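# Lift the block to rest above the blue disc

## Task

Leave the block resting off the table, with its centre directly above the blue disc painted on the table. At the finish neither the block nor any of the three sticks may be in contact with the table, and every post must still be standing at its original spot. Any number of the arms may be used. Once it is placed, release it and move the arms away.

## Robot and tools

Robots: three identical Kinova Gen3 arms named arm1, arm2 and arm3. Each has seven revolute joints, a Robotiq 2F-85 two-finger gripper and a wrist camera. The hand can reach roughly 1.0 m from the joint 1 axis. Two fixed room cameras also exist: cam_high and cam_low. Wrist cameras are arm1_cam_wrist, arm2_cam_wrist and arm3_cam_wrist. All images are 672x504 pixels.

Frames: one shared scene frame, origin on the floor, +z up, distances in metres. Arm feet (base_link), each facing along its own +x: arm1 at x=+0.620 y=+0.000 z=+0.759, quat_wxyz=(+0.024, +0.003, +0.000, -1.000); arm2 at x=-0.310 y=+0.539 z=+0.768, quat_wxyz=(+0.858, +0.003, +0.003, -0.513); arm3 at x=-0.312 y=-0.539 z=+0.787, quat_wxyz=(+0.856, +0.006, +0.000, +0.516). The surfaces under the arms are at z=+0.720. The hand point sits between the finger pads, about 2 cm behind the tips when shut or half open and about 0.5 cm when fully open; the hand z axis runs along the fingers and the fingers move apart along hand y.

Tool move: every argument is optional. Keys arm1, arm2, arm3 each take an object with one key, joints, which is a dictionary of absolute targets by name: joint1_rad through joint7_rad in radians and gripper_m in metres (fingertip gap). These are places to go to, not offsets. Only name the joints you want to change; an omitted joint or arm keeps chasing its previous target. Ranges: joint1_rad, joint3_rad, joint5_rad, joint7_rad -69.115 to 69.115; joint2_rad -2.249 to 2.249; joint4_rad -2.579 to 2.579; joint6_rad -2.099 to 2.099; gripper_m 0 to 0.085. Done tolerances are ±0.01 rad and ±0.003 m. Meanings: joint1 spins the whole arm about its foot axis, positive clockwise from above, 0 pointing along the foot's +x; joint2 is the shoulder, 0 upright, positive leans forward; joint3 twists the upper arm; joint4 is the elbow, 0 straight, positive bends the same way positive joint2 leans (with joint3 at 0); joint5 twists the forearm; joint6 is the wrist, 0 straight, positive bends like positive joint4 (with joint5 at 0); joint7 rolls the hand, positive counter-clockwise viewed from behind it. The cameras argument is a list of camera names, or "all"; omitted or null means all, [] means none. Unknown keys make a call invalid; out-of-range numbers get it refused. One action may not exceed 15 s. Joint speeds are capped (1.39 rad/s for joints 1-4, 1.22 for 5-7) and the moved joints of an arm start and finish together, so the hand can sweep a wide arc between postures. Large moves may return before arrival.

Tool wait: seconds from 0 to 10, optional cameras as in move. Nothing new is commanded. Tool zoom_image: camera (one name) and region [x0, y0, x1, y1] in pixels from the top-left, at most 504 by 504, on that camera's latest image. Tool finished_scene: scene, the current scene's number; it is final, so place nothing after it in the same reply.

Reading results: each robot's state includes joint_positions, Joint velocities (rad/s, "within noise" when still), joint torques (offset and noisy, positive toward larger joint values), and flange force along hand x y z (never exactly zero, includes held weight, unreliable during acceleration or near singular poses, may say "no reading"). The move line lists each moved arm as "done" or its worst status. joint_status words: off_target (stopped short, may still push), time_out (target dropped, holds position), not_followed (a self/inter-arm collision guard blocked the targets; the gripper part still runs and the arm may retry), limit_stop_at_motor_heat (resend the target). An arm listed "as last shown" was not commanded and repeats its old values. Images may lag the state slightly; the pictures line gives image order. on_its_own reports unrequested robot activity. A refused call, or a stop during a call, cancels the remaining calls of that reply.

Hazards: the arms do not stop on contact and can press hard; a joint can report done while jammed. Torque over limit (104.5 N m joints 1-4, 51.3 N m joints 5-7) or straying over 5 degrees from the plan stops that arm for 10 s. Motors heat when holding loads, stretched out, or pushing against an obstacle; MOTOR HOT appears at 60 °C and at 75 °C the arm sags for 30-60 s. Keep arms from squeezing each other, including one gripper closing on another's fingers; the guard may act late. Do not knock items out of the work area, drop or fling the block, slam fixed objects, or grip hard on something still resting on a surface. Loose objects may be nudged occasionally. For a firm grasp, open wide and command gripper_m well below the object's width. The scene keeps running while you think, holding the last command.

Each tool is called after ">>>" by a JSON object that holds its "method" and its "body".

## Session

>>> {"method": "move", "body": {}}

>>> {"method": "zoom_image", "body": {"camera": "cam_high", "region": [150, 90, 350, 290]}}

>>> {"method": "zoom_image", "body": {"camera": "cam_high", "region": [330, 90, 530, 290]}}

>>> {"method": "zoom_image", "body": {"camera": "cam_high", "region": [130, 260, 350, 480]}}

>>> {"method": "zoom_image", "body": {"camera": "cam_high", "region": [340, 260, 560, 480]}}

Scene clock: 0.00 s.
Joint torques (N m): no reading
Flange force (N): no reading
Joint velocities: within noise
arm1.joint_positions: joint1_rad=-0.795 joint2_rad=-0.259 joint3_rad=-0.077 joint4_rad=+1.348 joint5_rad=-0.025 joint6_rad=+1.933 joint7_rad=+1.346 gripper_m=+0.085
arm1.joint_status: not commanded
arm1.hand: x=+0.4811 y=-0.1568 z=+1.2861 quat_wxyz=(-0.035, -0.937, -0.344, +0.047) (m; scene frame)
arm2.joint_positions: joint1_rad=-0.658 joint2_rad=-0.523 joint3_rad=-0.153 joint4_rad=+1.348 joint5_rad=-0.054 joint6_rad=+1.855 joint7_rad=+1.016 gripper_m=+0.085
arm2.joint_status: not commanded
arm2.hand: x=-0.1529 y=+0.5020 z=+1.3499 quat_wxyz=(-0.223, -0.379, -0.898, -0.020) (m; scene frame)
arm3.joint_positions: joint1_rad=+0.297 joint2_rad=-0.480 joint3_rad=-0.055 joint4_rad=+1.433 joint5_rad=+0.004 joint6_rad=+1.829 joint7_rad=+0.957 gripper_m=+0.085
arm3.joint_status: not commanded
arm3.hand: x=-0.1794 y=-0.4310 z=+1.3358 quat_wxyz=(-0.140, +0.110, -0.977, -0.113) (m; scene frame)
pictures: arm1_cam_wrist, arm2_cam_wrist, arm3_cam_wrist, cam_high, cam_low

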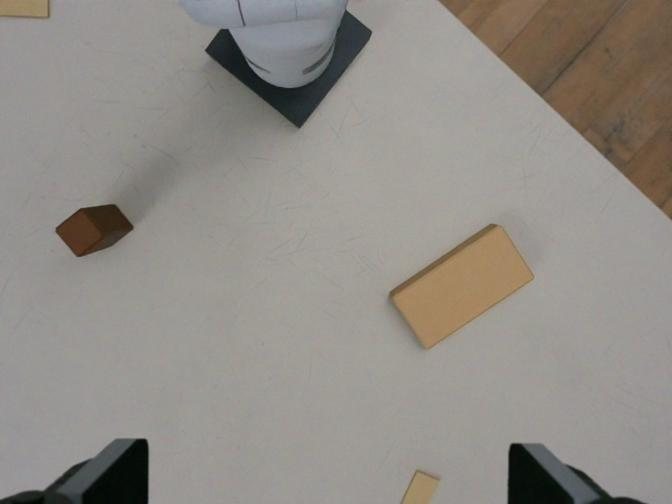

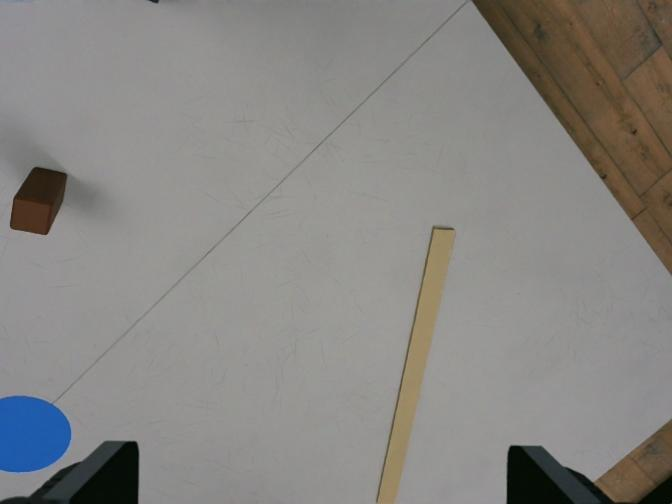

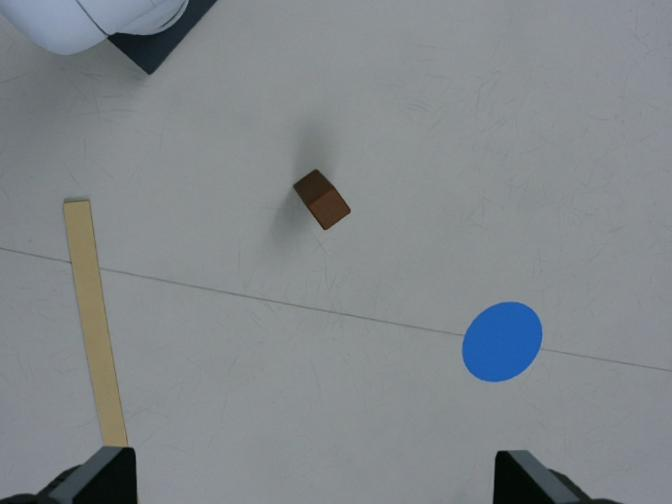

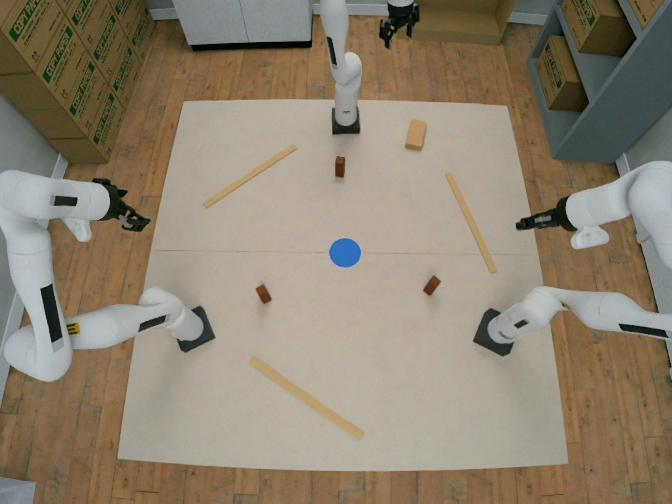

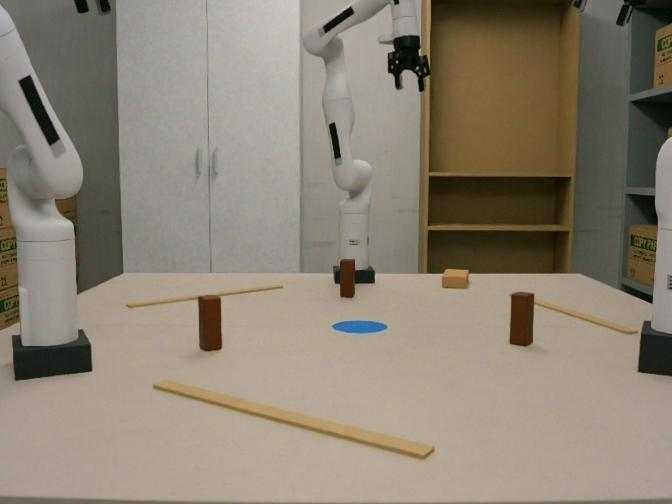

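Scaled by 2.520 from the camera's 672x504 image, which has a finer 960x720 frame.

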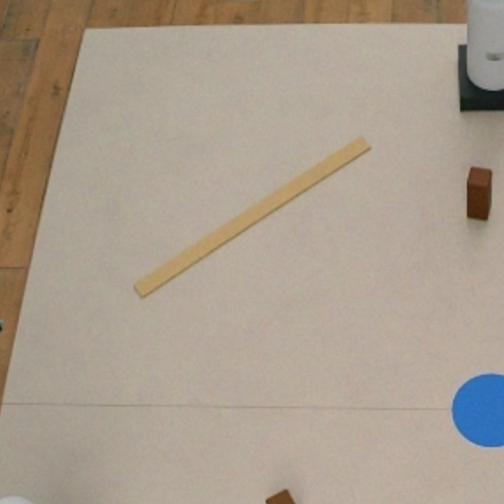

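Scaled by 2.520 from the camera's 672x504 image, which has a finer 960x720 frame.

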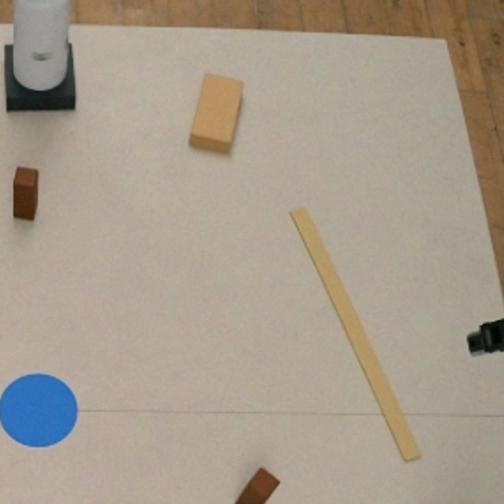

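Scaled by 2.291 from the camera's 672x504 image, which has a finer 960x720 frame.

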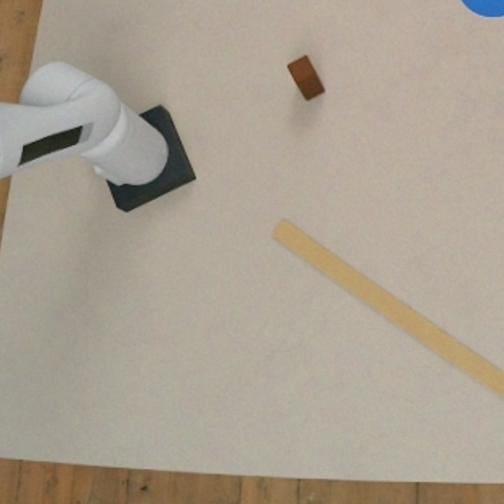

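Scaled by 2.291 from the camera's 672x504 image, which has a finer 960x720 frame.

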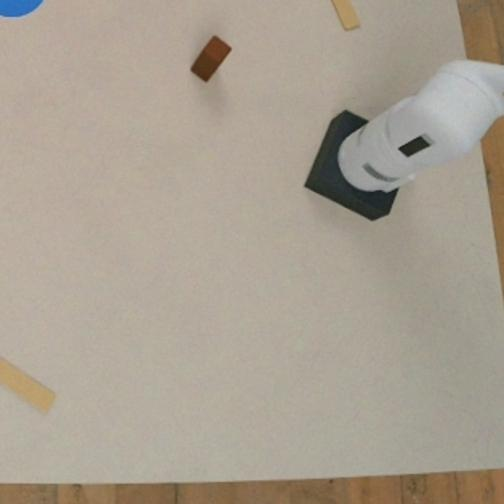

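>>> {"method": "move", "body": {"arm1": {"joints":{"joint1_rad":0.9541,"joint2_rad":0.4264,"joint3_rad":0,"joint4_rad":1.3149,"joint5_rad":0,"joint6_rad":1.4003,"joint7_rad":1.609}}, "arm2": {"joints":{"joint1_rad":0.9153,"joint2_rad":0.3644,"joint3_rad":0,"joint4_rad":1.4348,"joint5_rad":0,"joint6_rad":1.3424,"joint7_rad":1.424}}, "arm3": {"joints":{"joint1_rad":0.941,"joint2_rad":0.3764,"joint3_rad":0,"joint4_rad":1.4816,"joint5_rad":0,"joint6_rad":1.2836,"joint7_rad":1.716}}, "cameras": ["arm1_cam_wrist","arm2_cam_wrist","arm3_cam_wrist"]}}

Scene clock: 5.03 s.
Joint torques (N m): arm1=[-2.36 -15.48 -0.45 -8.94 -0.11 0.23 0.03] | arm2=[0.61 -15.73 -0.49 -9.79 0.05 -0.32 0] | arm3=[1.26 -16.44 -1.16 -7.3 -0.13 -0.28 -0.43]
Flange force (N): arm1=[5.1 -4.1 0.7] | arm2=[4.1 0.3 0.9] | arm3=[-5.6 0.1 -4.4]
move: arm1 done; arm2 done; arm3 done
Joint velocities: within noise
arm1.joint_positions: joint1_rad=+0.954 joint2_rad=+0.426 joint3_rad=+0.000 joint4_rad=+1.315 joint5_rad=+0.000 joint6_rad=+1.400 joint7_rad=+1.609 gripper_m=+0.085
arm1.joint_status: all done
arm1.hand: x=+0.3392 y=+0.3961 z=+1.0604 quat_wxyz=(+0.001, -0.908, +0.420, -0.002) (m; scene frame)
arm2.joint_positions: joint1_rad=+0.915 joint2_rad=+0.364 joint3_rad=+0.000 joint4_rad=+1.435 joint5_rad=+0.000 joint6_rad=+1.342 joint7_rad=+1.424 gripper_m=+0.085
arm2.joint_status: all done
arm2.hand: x=-0.5192 y=+0.1301 z=+1.0604 quat_wxyz=(+0.004, -0.877, -0.480, -0.001) (m; scene frame)
arm3.joint_positions: joint1_rad=+0.941 joint2_rad=+0.376 joint3_rad=+0.000 joint4_rad=+1.482 joint5_rad=+0.000 joint6_rad=+1.284 joint7_rad=+1.716 gripper_m=+0.085
arm3.joint_status: all done
arm3.hand: x=+0.1449 y=-0.5010 z=+1.0599 quat_wxyz=(+0.002, +0.144, -0.990, -0.006) (m; scene frame)
pictures: arm1_cam_wrist, arm2_cam_wrist, arm3_cam_wrist

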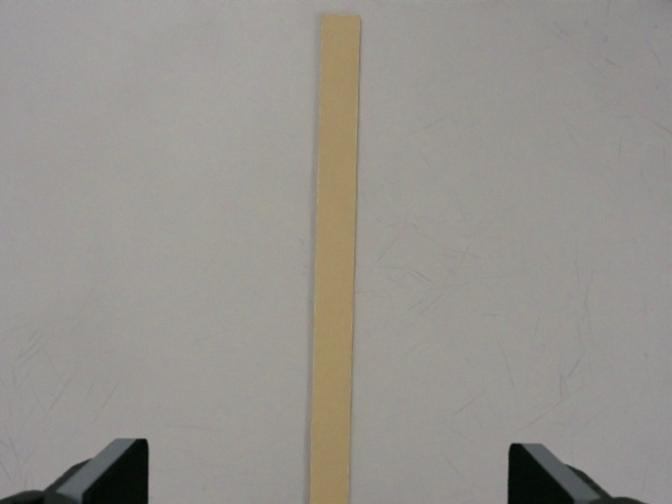

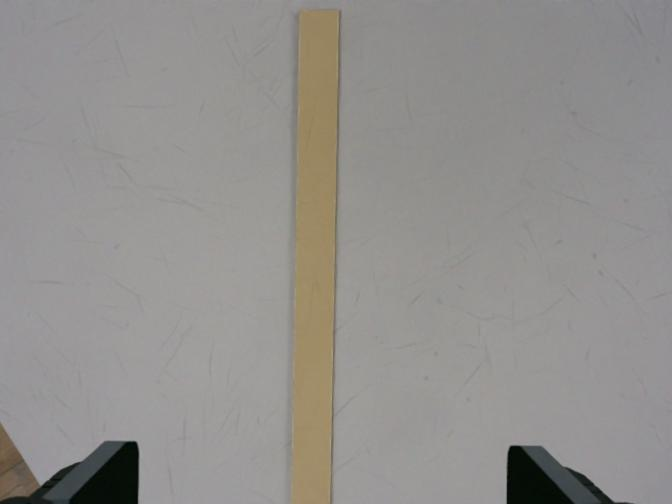

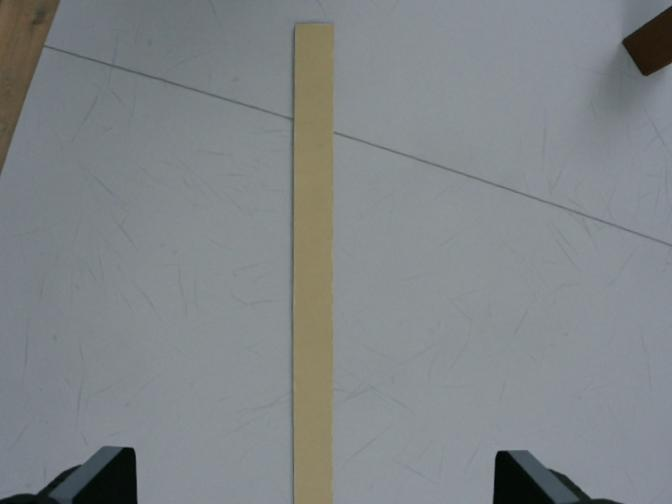

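>>> {"method": "move", "body": {"arm1": {"joints":{"joint1_rad":0.9473,"joint2_rad":0.8576,"joint4_rad":1.7262,"joint6_rad":0.5578,"joint7_rad":1.581}}, "arm2": {"joints":{"joint1_rad":0.9352,"joint2_rad":0.824,"joint4_rad":1.8247,"joint6_rad":0.4929,"joint7_rad":1.425}}, "arm3": {"joints":{"joint1_rad":0.9437,"joint2_rad":0.8664,"joint4_rad":1.8255,"joint6_rad":0.4497,"joint7_rad":1.7177}}, "cameras": ["arm1_cam_wrist","arm2_cam_wrist","arm3_cam_wrist"]}}

Scene clock: 7.77 s.
Joint torques (N m): arm1=[-2.42 -18.22 -0.38 -4.7 -0.15 0.27 0] | arm2=[0.58 -18.97 -0.33 -5.36 0.05 -0.3 0] | arm3=[1.23 -19.73 -0.99 -2.48 -0.12 -0.29 -0.43]
Flange force (N): arm1=[2.9 -5.1 -2.5] | arm2=[3.8 1.0 -1.6] | arm3=[-6.3 1.6 -0.5]
move: arm1 done; arm2 done; arm3 done
Joint velocities: within noise
arm1.joint_positions: joint1_rad=+0.947 joint2_rad=+0.858 joint3_rad=+0.000 joint4_rad=+1.726 joint5_rad=+0.000 joint6_rad=+0.558 joint7_rad=+1.581 gripper_m=+0.085
arm1.joint_status: all done
arm1.hand: x=+0.3377 y=+0.3948 z=+0.7392 quat_wxyz=(+0.001, -0.903, +0.430, -0.002) (m; scene frame)
arm2.joint_positions: joint1_rad=+0.935 joint2_rad=+0.824 joint3_rad=+0.000 joint4_rad=+1.825 joint5_rad=+0.000 joint6_rad=+0.493 joint7_rad=+1.425 gripper_m=+0.085
arm2.joint_status: all done
arm2.hand: x=-0.5283 y=+0.1358 z=+0.7474 quat_wxyz=(+0.004, -0.882, -0.472, -0.001) (m; scene frame)
arm3.joint_positions: joint1_rad=+0.944 joint2_rad=+0.866 joint3_rad=+0.000 joint4_rad=+1.826 joint5_rad=+0.000 joint6_rad=+0.450 joint7_rad=+1.718 gripper_m=+0.085
arm3.joint_status: all done
arm3.hand: x=+0.1441 y=-0.4986 z=+0.7470 quat_wxyz=(+0.002, +0.144, -0.990, -0.006) (m; scene frame)
pictures: arm1_cam_wrist, arm2_cam_wrist, arm3_cam_wrist

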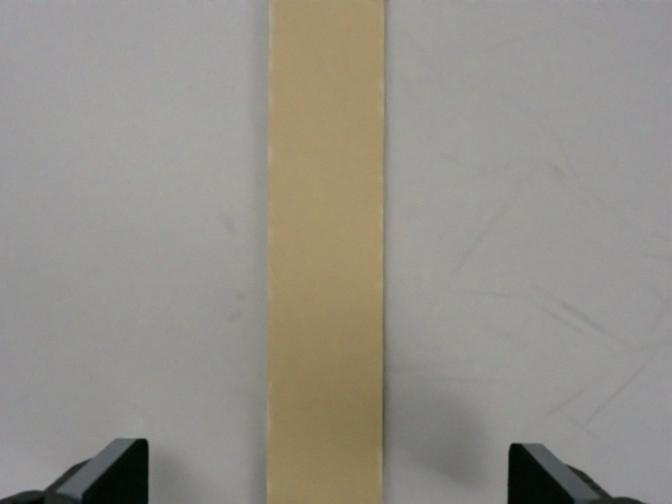

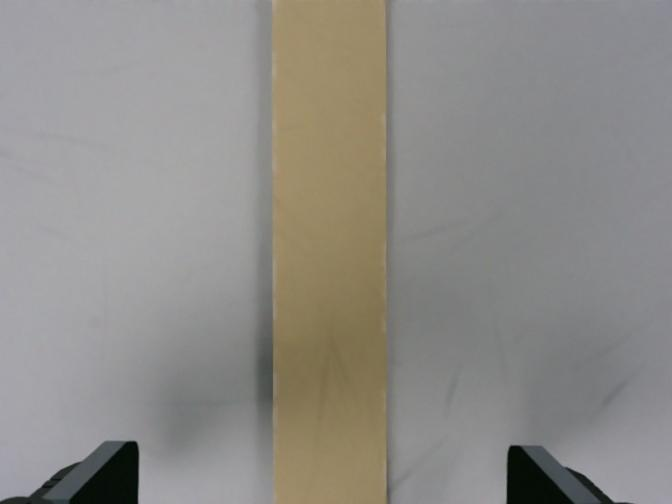

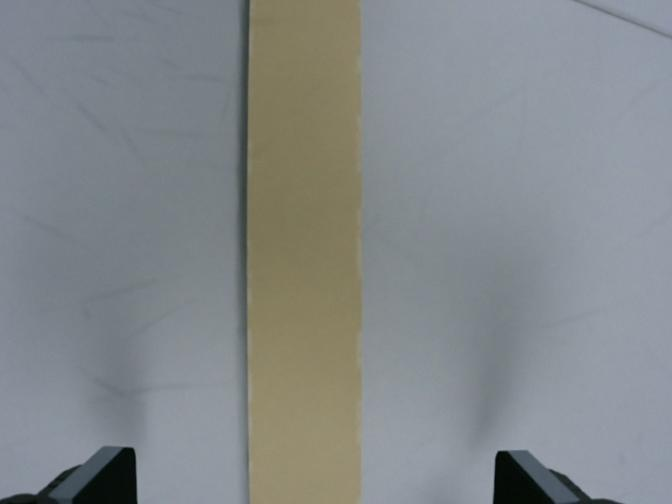

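>>> {"method": "move", "body": {"arm1": {"joints":{"gripper_m":0.015}}, "arm2": {"joints":{"gripper_m":0.015}}, "arm3": {"joints":{"gripper_m":0.015}}, "cameras": ["arm1_cam_wrist","arm2_cam_wrist","arm3_cam_wrist"]}}

Scene clock: 9.00 s.
Joint torques (N m): arm1=[0.67 -7.63 3.2 -2.34 1.01 -0.67 -0.08] | arm2=[0.2 -17.28 -0.78 -5.11 -0.05 -0.48 0] | arm3=[-0.72 -8.79 -3.58 0.72 -0.84 -0.2 -0.42]
Flange force (N): arm1=[5.3 1.2 -26.3] | arm2=[4.3 0.1 -5.6] | arm3=[-5.2 -2.5 -24.2]
move: arm1 off_target; arm2 done; arm3 done
Joint velocities: within noise
arm1.joint_positions: joint1_rad=+0.947 joint2_rad=+0.858 joint3_rad=+0.000 joint4_rad=+1.726 joint5_rad=+0.000 joint6_rad=+0.558 joint7_rad=+1.581 gripper_m=+0.026
arm1.joint_status: gripper_m off_target (ended at +0.026, target +0.015)
arm1.hand: x=+0.3377 y=+0.3948 z=+0.7392 quat_wxyz=(+0.001, -0.903, +0.430, -0.002) (m; scene frame)
arm2.joint_positions: joint1_rad=+0.935 joint2_rad=+0.824 joint3_rad=+0.000 joint4_rad=+1.825 joint5_rad=+0.000 joint6_rad=+0.493 joint7_rad=+1.425 gripper_m=+0.015
arm2.joint_status: all done
arm2.hand: x=-0.5283 y=+0.1358 z=+0.7474 quat_wxyz=(+0.004, -0.882, -0.472, -0.001) (m; scene frame)
arm3.joint_positions: joint1_rad=+0.944 joint2_rad=+0.866 joint3_rad=+0.000 joint4_rad=+1.826 joint5_rad=+0.000 joint6_rad=+0.450 joint7_rad=+1.718 gripper_m=+0.015
arm3.joint_status: all done
arm3.hand: x=+0.1441 y=-0.4986 z=+0.7470 quat_wxyz=(+0.002, +0.144, -0.990, -0.006) (m; scene frame)
pictures: arm1_cam_wrist, arm2_cam_wrist, arm3_cam_wrist

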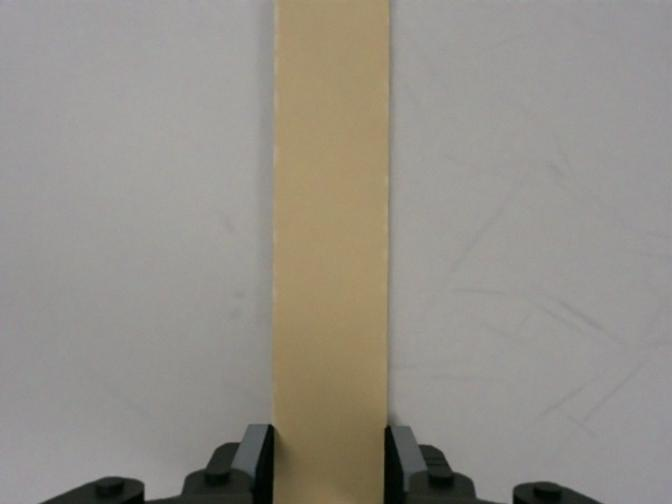

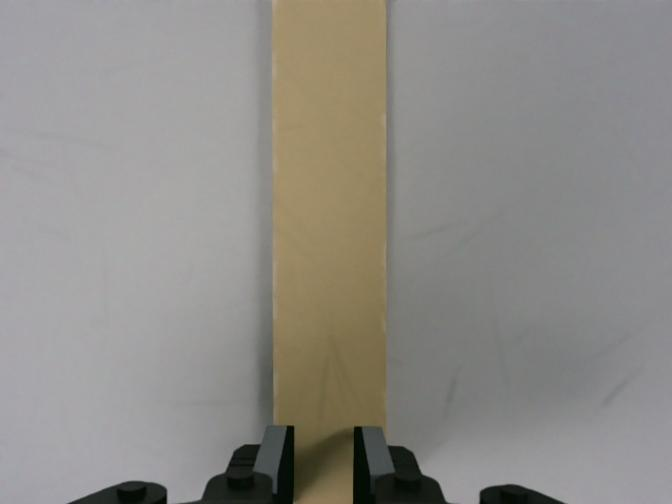

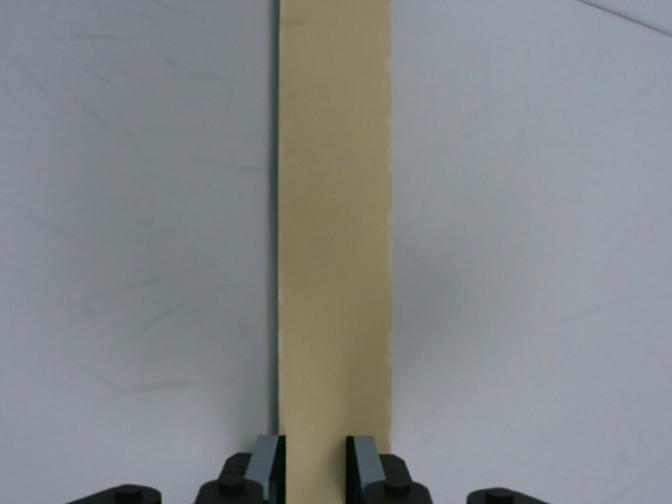

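>>> {"method": "move", "body": {"arm2": {"joints":{"gripper_m":0.085}}, "arm3": {"joints":{"gripper_m":0.085}}, "cameras": ["arm2_cam_wrist","arm3_cam_wrist"]}}

>>> {"method": "move", "body": {"arm2": {"joints":{"joint1_rad":0.931,"joint2_rad":0.8326,"joint4_rad":1.8251,"joint6_rad":0.4839,"joint7_rad":1.421}}, "arm3": {"joints":{"joint1_rad":0.9327,"joint2_rad":0.8751,"joint4_rad":1.8254,"joint6_rad":0.4411,"joint7_rad":1.7067}}, "cameras": ["arm2_cam_wrist","arm3_cam_wrist"]}}

>>> {"method": "move", "body": {"arm2": {"joints":{"gripper_m":0.015}}, "arm3": {"joints":{"gripper_m":0.015}}, "cameras": ["arm2_cam_wrist","arm3_cam_wrist"]}}

Scene clock: 10.50 s.
Joint torques (N m): arm1=[0.74 -7.14 3.22 -2.24 1.07 -0.67 -0.06] | arm2=[0.59 -18.93 -0.32 -5.38 0.06 -0.3 0.02] | arm3=[1.22 -19.67 -0.96 -2.46 -0.12 -0.28 -0.41]
Flange force (N): arm1=[5.5 1.4 -27.3] | arm2=[3.9 1.1 -1.7] | arm3=[-6.3 1.7 -0.6]
move: arm2 done; arm3 done
Joint velocities: within noise
arm1: as last shown
arm2.joint_positions: joint1_rad=+0.935 joint2_rad=+0.824 joint3_rad=+0.000 joint4_rad=+1.825 joint5_rad=+0.000 joint6_rad=+0.493 joint7_rad=+1.425 gripper_m=+0.085
arm2.joint_status: all done
arm2.hand: x=-0.5283 y=+0.1358 z=+0.7474 quat_wxyz=(+0.004, -0.882, -0.472, -0.001) (m; scene frame)
arm3.joint_positions: joint1_rad=+0.944 joint2_rad=+0.866 joint3_rad=+0.000 joint4_rad=+1.826 joint5_rad=+0.000 joint6_rad=+0.450 joint7_rad=+1.718 gripper_m=+0.085
arm3.joint_status: all done
arm3.hand: x=+0.1441 y=-0.4986 z=+0.7470 quat_wxyz=(+0.002, +0.144, -0.990, -0.006) (m; scene frame)
pictures: arm2_cam_wrist, arm3_cam_wrist

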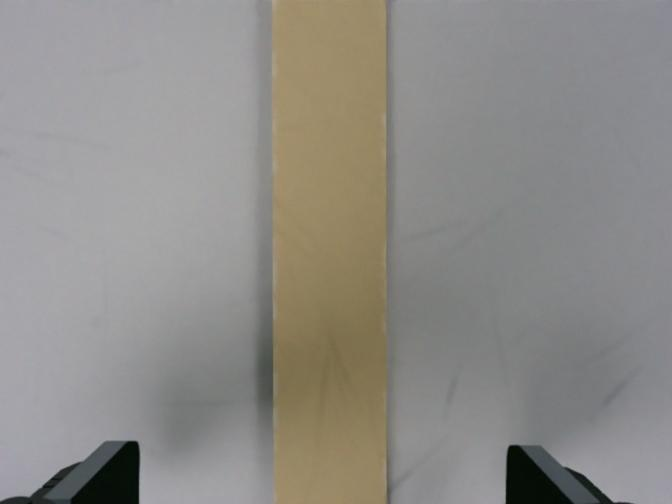

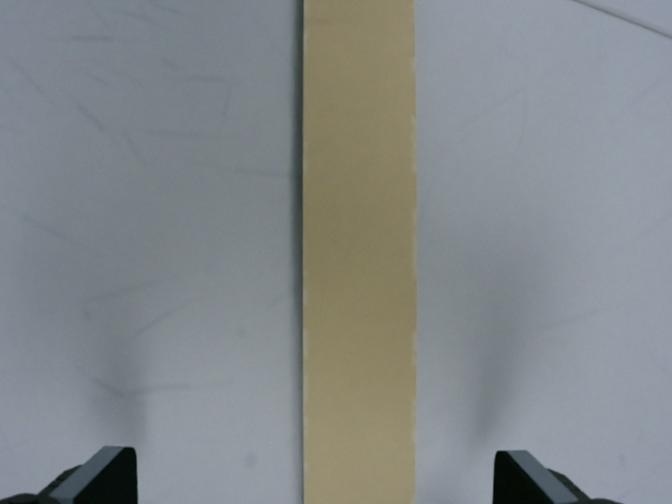

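Scene clock: 11.00 s.
Joint torques (N m): arm1=[0.77 -7.15 3.24 -2.23 1.05 -0.67 -0.09] | arm2=[0.6 -18.99 -0.28 -5.32 0.07 -0.32 -0.01] | arm3=[1.25 -19.71 -1.01 -2.41 -0.12 -0.26 -0.43]
Flange force (N): arm1=[5.5 1.5 -27.2] | arm2=[3.9 1.0 -1.7] | arm3=[-6.2 1.8 -0.5]
move: arm2 done; arm3 done
Joint velocities: within noise
arm1: as last shown
arm2.joint_positions: joint1_rad=+0.931 joint2_rad=+0.833 joint3_rad=+0.000 joint4_rad=+1.825 joint5_rad=+0.000 joint6_rad=+0.484 joint7_rad=+1.421 gripper_m=+0.085
arm2.joint_status: all done
arm2.hand: x=-0.5265 y=+0.1350 z=+0.7433 quat_wxyz=(+0.004, -0.882, -0.472, -0.001) (m; scene frame)
arm3.joint_positions: joint1_rad=+0.933 joint2_rad=+0.875 joint3_rad=+0.000 joint4_rad=+1.825 joint5_rad=+0.000 joint6_rad=+0.441 joint7_rad=+1.707 gripper_m=+0.085
arm3.joint_status: all done
arm3.hand: x=+0.1435 y=-0.4935 z=+0.7431 quat_wxyz=(+0.002, +0.144, -0.990, -0.006) (m; scene frame)
pictures: arm2_cam_wrist, arm3_cam_wrist

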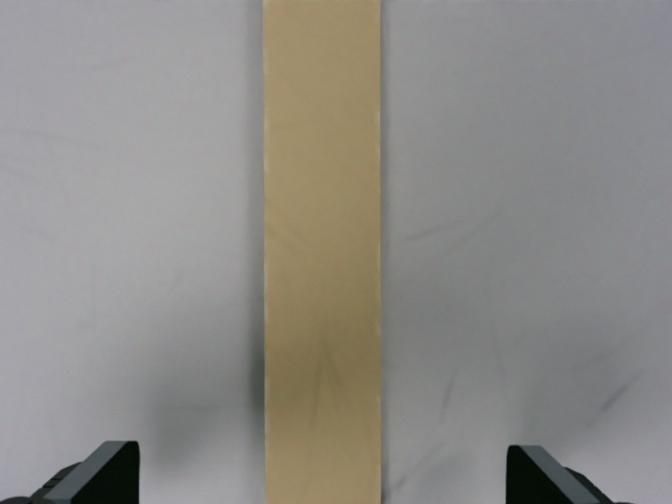

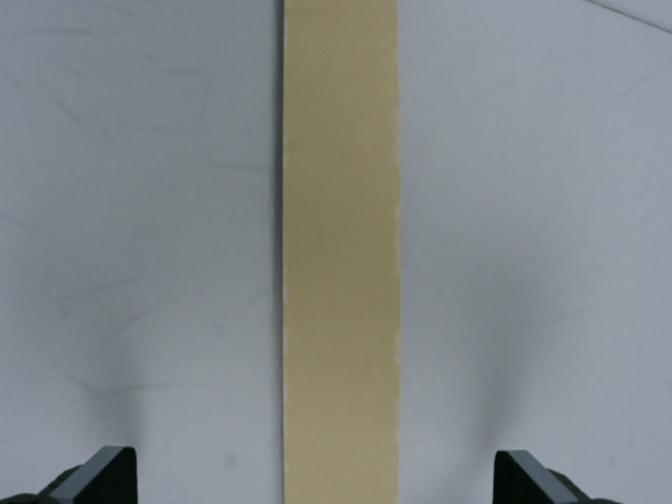

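Scene clock: 12.00 s.
Joint torques (N m): arm1=[0.76 -7.11 3.22 -2.27 1.07 -0.68 -0.08] | arm2=[0.69 -12.74 -0.32 -4.06 0.01 -0.74 -0.09] | arm3=[1.14 -14.04 -1.16 -1.95 -0.19 -1.04 -0.46]
Flange force (N): arm1=[5.6 1.4 -27.3] | arm2=[5.5 0.9 -16.3] | arm3=[-3.8 1.9 -14.7]
move: arm2 off_target; arm3 off_target
Joint velocities: within noise
arm1: as last shown
arm2.joint_positions: joint1_rad=+0.931 joint2_rad=+0.833 joint3_rad=+0.000 joint4_rad=+1.825 joint5_rad=+0.000 joint6_rad=+0.484 joint7_rad=+1.421 gripper_m=+0.025
arm2.joint_status: gripper_m off_target (ended at +0.025, target +0.015)
arm2.hand: x=-0.5265 y=+0.1350 z=+0.7434 quat_wxyz=(+0.004, -0.882, -0.472, -0.001) (m; scene frame)
arm3.joint_positions: joint1_rad=+0.933 joint2_rad=+0.875 joint3_rad=+0.000 joint4_rad=+1.825 joint5_rad=+0.000 joint6_rad=+0.441 joint7_rad=+1.707 gripper_m=+0.026
arm3.joint_status: gripper_m off_target (ended at +0.026, target +0.015)
arm3.hand: x=+0.1435 y=-0.4935 z=+0.7431 quat_wxyz=(+0.002, +0.144, -0.990, -0.006) (m; scene frame)
pictures: arm2_cam_wrist, arm3_cam_wrist

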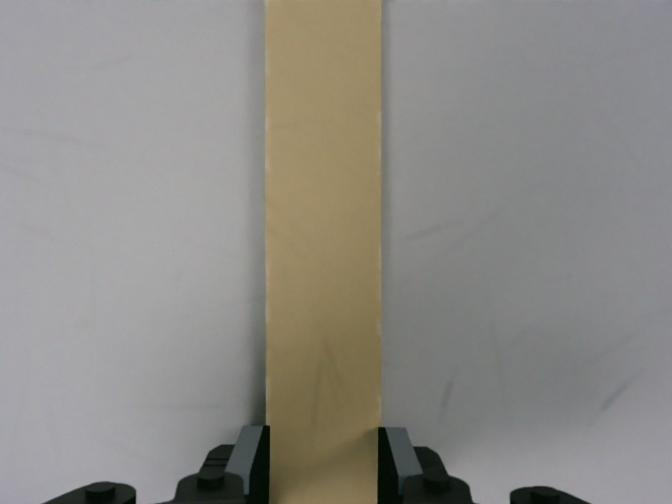

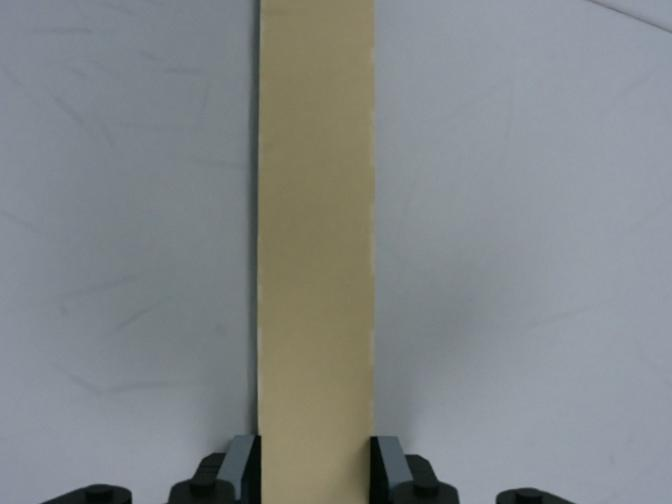

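>>> {"method": "move", "body": {"arm1": {"joints":{"joint2_rad":0.5494,"joint4_rad":1.5899,"joint6_rad":1.0023}}, "arm2": {"joints":{"joint2_rad":0.5066,"joint4_rad":1.6976,"joint6_rad":0.9374}}, "arm3": {"joints":{"joint2_rad":0.535,"joint4_rad":1.7239,"joint6_rad":0.8827}}, "cameras": ["cam_low","arm1_cam_wrist","arm2_cam_wrist","arm3_cam_wrist"]}}

>>> {"method": "move", "body": {"arm1": {"joints":{"joint1_rad":-0.0002,"joint2_rad":0.1262,"joint4_rad":2.1212,"joint6_rad":0.6442,"joint7_rad":1.652}}, "arm2": {"joints":{"joint1_rad":-0.0779,"joint2_rad":0.0837,"joint4_rad":2.047,"joint6_rad":0.7609,"joint7_rad":1.653}}, "arm3": {"joints":{"joint1_rad":-0.0116,"joint2_rad":0.0529,"joint4_rad":1.987,"joint6_rad":0.8517,"joint7_rad":1.6511}}}}

Scene clock: 14.87 s.
Joint torques (N m): arm1=[-2.46 -16.71 -0.47 -7.76 -0.13 0.26 0.04] | arm2=[0.58 -17.17 -0.42 -8.45 0.07 -0.32 -0.01] | arm3=[1.23 -17.87 -1.08 -5.7 -0.14 -0.28 -0.42]
Flange force (N): arm1=[4.1 -4.7 -0.3] | arm2=[3.8 0.5 0.3] | arm3=[-5.8 0.8 -2.2]
move: arm1 done; arm2 done; arm3 done
Joint velocities: within noise
arm1.joint_positions: joint1_rad=+0.947 joint2_rad=+0.549 joint3_rad=+0.000 joint4_rad=+1.590 joint5_rad=+0.000 joint6_rad=+1.002 joint7_rad=+1.581 gripper_m=+0.026
arm1.joint_status: all done
arm1.hand: x=+0.3367 y=+0.3948 z=+0.9202 quat_wxyz=(+0.001, -0.903, +0.430, -0.002) (m; scene frame)
arm2.joint_positions: joint1_rad=+0.931 joint2_rad=+0.507 joint3_rad=+0.000 joint4_rad=+1.698 joint5_rad=+0.000 joint6_rad=+0.937 joint7_rad=+1.421 gripper_m=+0.025
arm2.joint_status: all done
arm2.hand: x=-0.5263 y=+0.1334 z=+0.9203 quat_wxyz=(+0.004, -0.882, -0.472, -0.001) (m; scene frame)
arm3.joint_positions: joint1_rad=+0.933 joint2_rad=+0.535 joint3_rad=+0.000 joint4_rad=+1.724 joint5_rad=+0.000 joint6_rad=+0.883 joint7_rad=+1.707 gripper_m=+0.026
arm3.joint_status: all done
arm3.hand: x=+0.1448 y=-0.4955 z=+0.9200 quat_wxyz=(+0.002, +0.144, -0.990, -0.006) (m; scene frame)
pictures: arm1_cam_wrist, arm2_cam_wrist, arm3_cam_wrist, cam_low

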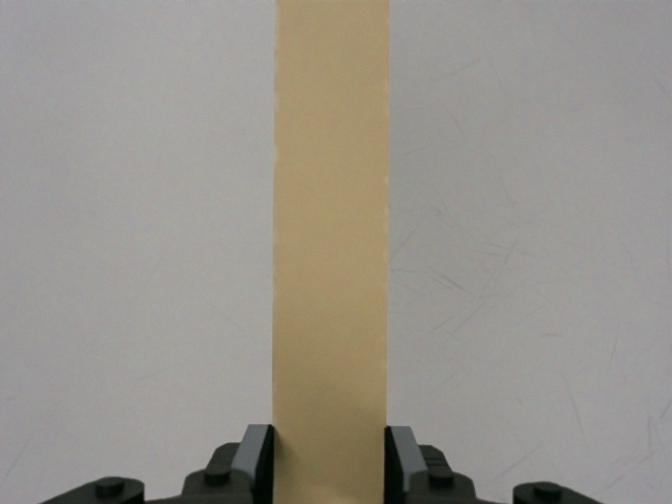

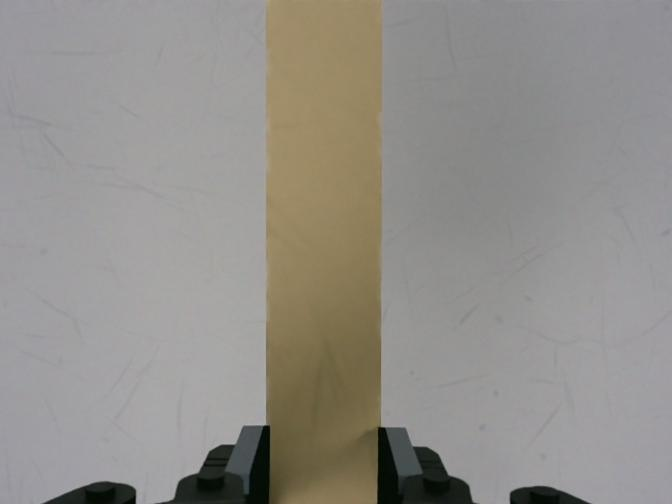

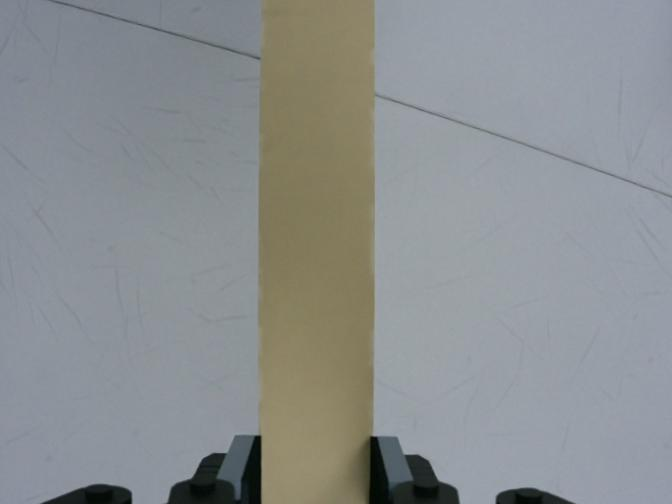

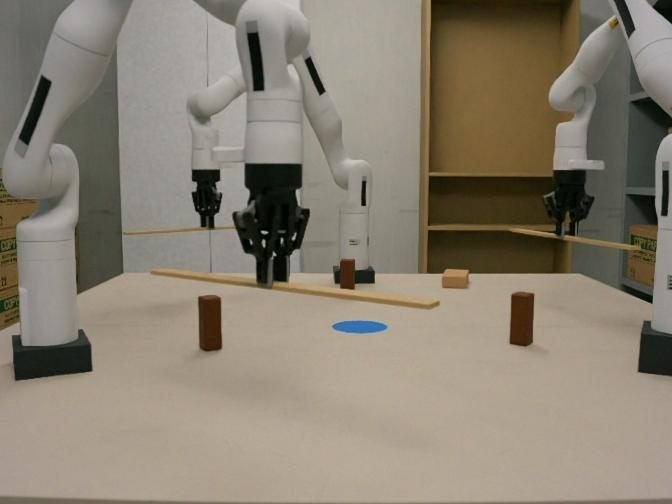

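Scene clock: 17.17 s.
Joint torques (N m): arm1=[-2.43 -8.78 -0.71 -8 -0.15 -0.56 0.04] | arm2=[0.54 -9.87 -0.67 -9.57 0.06 -1.09 -0.01] | arm3=[1.27 -10.13 -1.29 -7.73 -0.12 -1.1 -0.42]
Flange force (N): arm1=[4.4 -5.8 -2.0] | arm2=[3.6 0.8 -0.4] | arm3=[-4.4 -1.2 -2.8]
move: arm1 done; arm2 done; arm3 done
Joint velocities: within noise
arm1.joint_positions: joint1_rad=+0.000 joint2_rad=+0.126 joint3_rad=+0.000 joint4_rad=+2.121 joint5_rad=+0.000 joint6_rad=+0.644 joint7_rad=+1.652 gripper_m=+0.026
arm1.joint_status: all done
arm1.hand: x=+0.2431 y=+0.0066 z=+0.9603 quat_wxyz=(+0.002, -0.990, -0.065, +0.122) (m; scene frame)
arm2.joint_positions: joint1_rad=-0.078 joint2_rad=+0.084 joint3_rad=+0.000 joint4_rad=+2.047 joint5_rad=+0.000 joint6_rad=+0.761 joint7_rad=+1.653 gripper_m=+0.025
arm2.joint_status: all done
arm2.hand: x=-0.1260 y=+0.2047 z=+1.0005 quat_wxyz=(-0.104, -0.440, -0.890, +0.061) (m; scene frame)
arm3.joint_positions: joint1_rad=-0.012 joint2_rad=+0.053 joint3_rad=+0.000 joint4_rad=+1.987 joint5_rad=+0.000 joint6_rad=+0.852 joint7_rad=+1.651 gripper_m=+0.026
arm3.joint_status: all done
arm3.hand: x=-0.1149 y=-0.2154 z=+1.0502 quat_wxyz=(-0.109, +0.550, -0.825, -0.067) (m; scene frame)
pictures: arm1_cam_wrist, arm2_cam_wrist, arm3_cam_wrist, cam_high, cam_low

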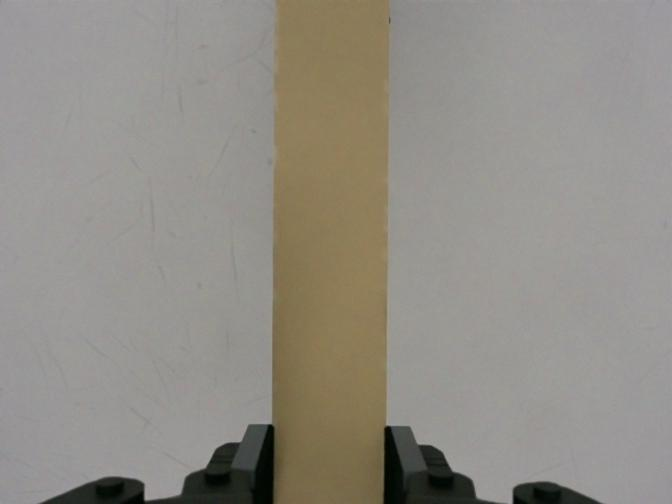

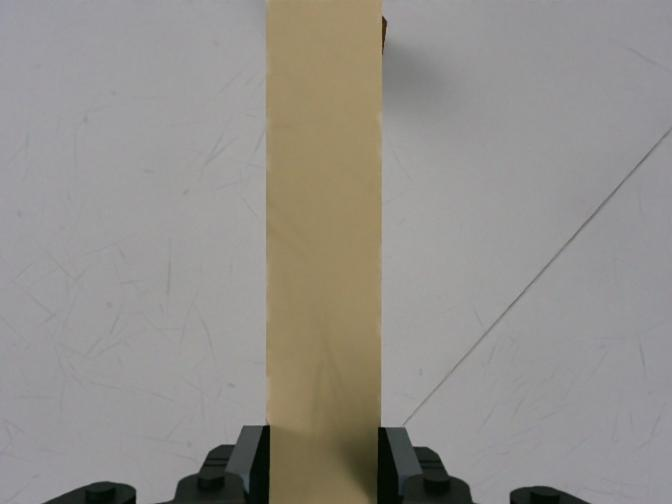

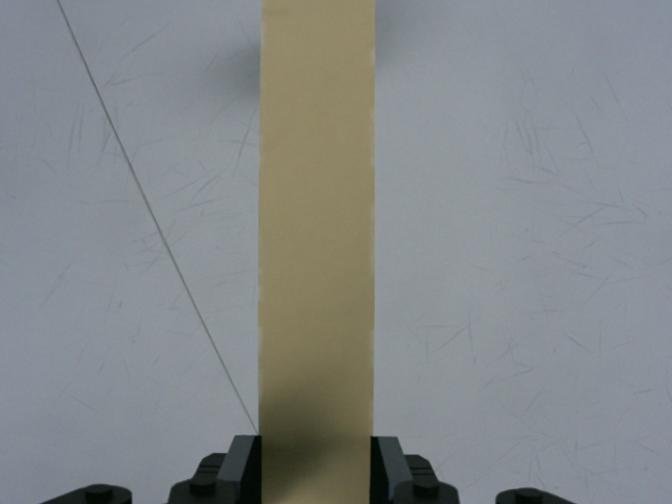

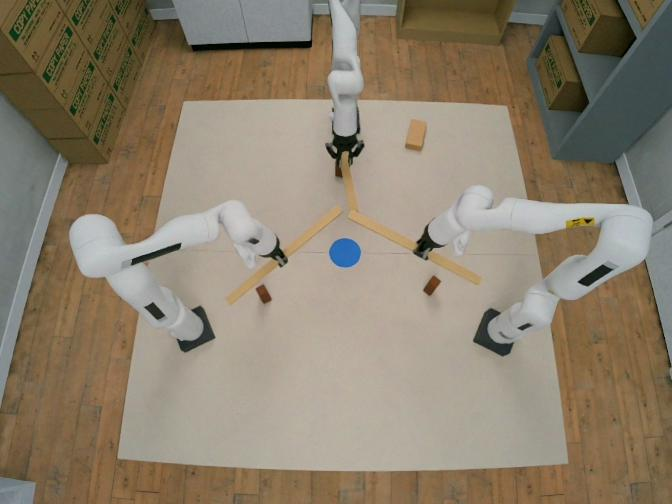

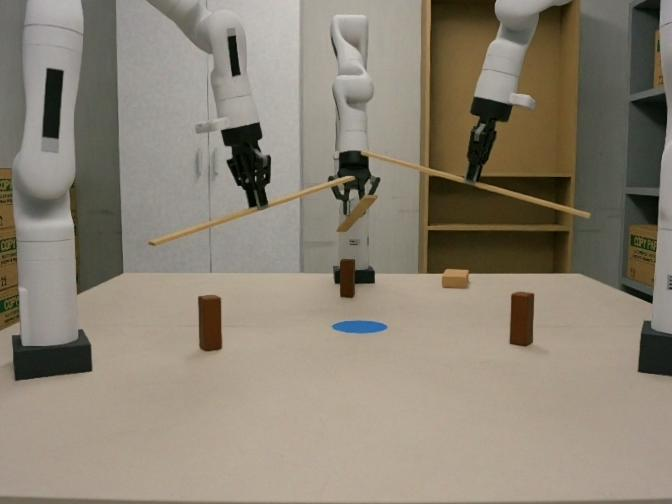

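Descend.

>>> {"method": "move", "body": {"arm1": {"joints":{"joint2_rad":0.3141,"joint4_rad":2.2636,"joint6_rad":0.3139}}, "arm2": {"joints":{"joint2_rad":0.3289,"joint4_rad":2.2577,"joint6_rad":0.305}}, "arm3": {"joints":{"joint2_rad":0.3979,"joint4_rad":2.2835,"joint6_rad":0.2102}}}}

Scene clock: 18.83 s.
Joint torques (N m): arm1=[-2.42 -10.21 -0.59 -5.67 -0.15 -0.53 0.02] | arm2=[0.46 -11.87 -0.56 -6.65 0.06 -1.09 -0.01] | arm3=[1.24 -12.93 -1.16 -3.57 -0.12 -1.12 -0.43]
Flange force (N): arm1=[3.4 -9.2 -3.3] | arm2=[2.9 3.8 -1.8] | arm3=[-5.8 7.1 -1.1]
move: arm1 done; arm2 done; arm3 done
Joint velocities: within noise
arm1.joint_positions: joint1_rad=+0.000 joint2_rad=+0.314 joint3_rad=+0.000 joint4_rad=+2.264 joint5_rad=+0.000 joint6_rad=+0.314 joint7_rad=+1.652 gripper_m=+0.026
arm1.joint_status: all done
arm1.hand: x=+0.2436 y=+0.0066 z=+0.8743 quat_wxyz=(+0.002, -0.990, -0.065, +0.122) (m; scene frame)
arm2.joint_positions: joint1_rad=-0.078 joint2_rad=+0.329 joint3_rad=+0.000 joint4_rad=+2.258 joint5_rad=+0.000 joint6_rad=+0.305 joint7_rad=+1.653 gripper_m=+0.025
arm2.joint_status: all done
arm2.hand: x=-0.1262 y=+0.2058 z=+0.8792 quat_wxyz=(-0.104, -0.440, -0.890, +0.061) (m; scene frame)
arm3.joint_positions: joint1_rad=-0.012 joint2_rad=+0.398 joint3_rad=+0.000 joint4_rad=+2.283 joint5_rad=+0.000 joint6_rad=+0.210 joint7_rad=+1.651 gripper_m=+0.026
arm3.joint_status: all done
arm3.hand: x=-0.1160 y=-0.2135 z=+0.8784 quat_wxyz=(-0.109, +0.550, -0.825, -0.067) (m; scene frame)
pictures: arm1_cam_wrist, arm2_cam_wrist, arm3_cam_wrist, cam_high, cam_low

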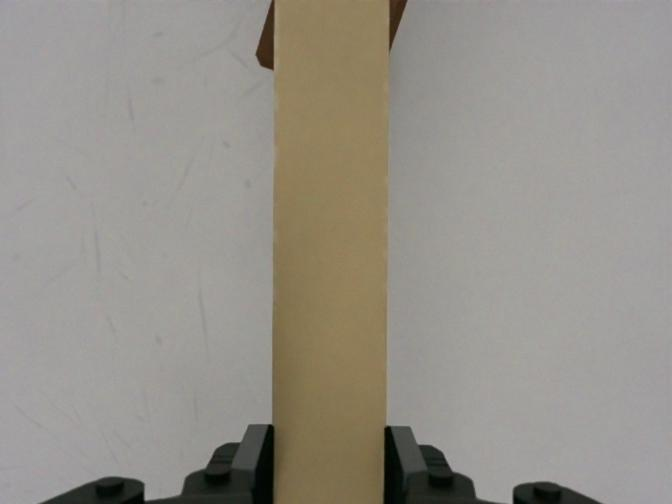

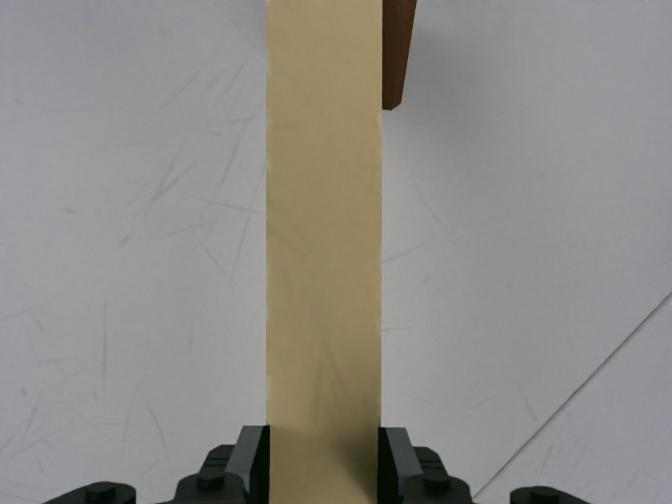

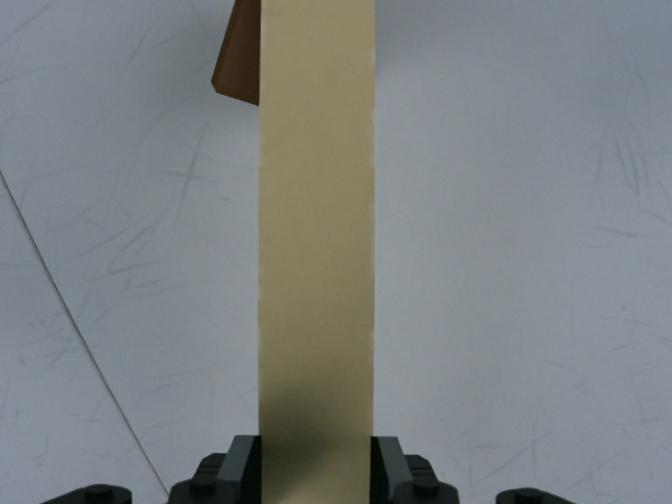

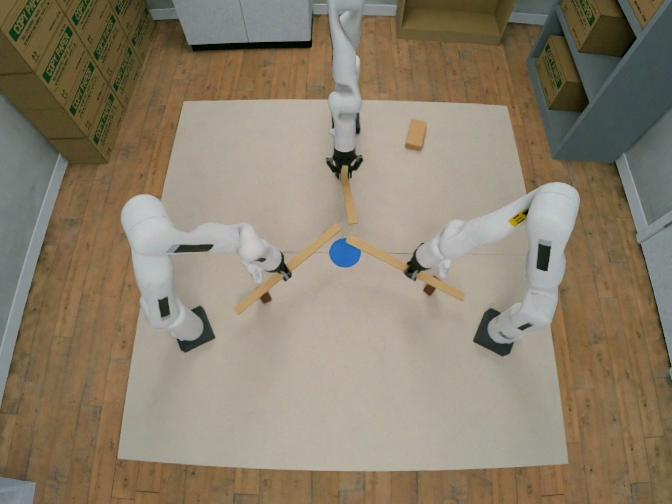

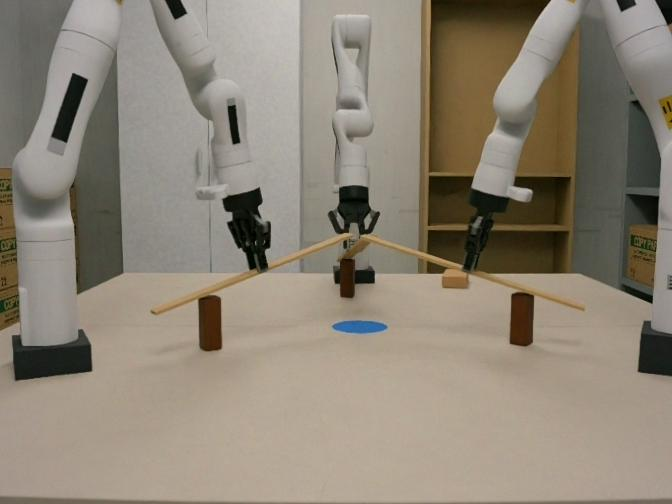

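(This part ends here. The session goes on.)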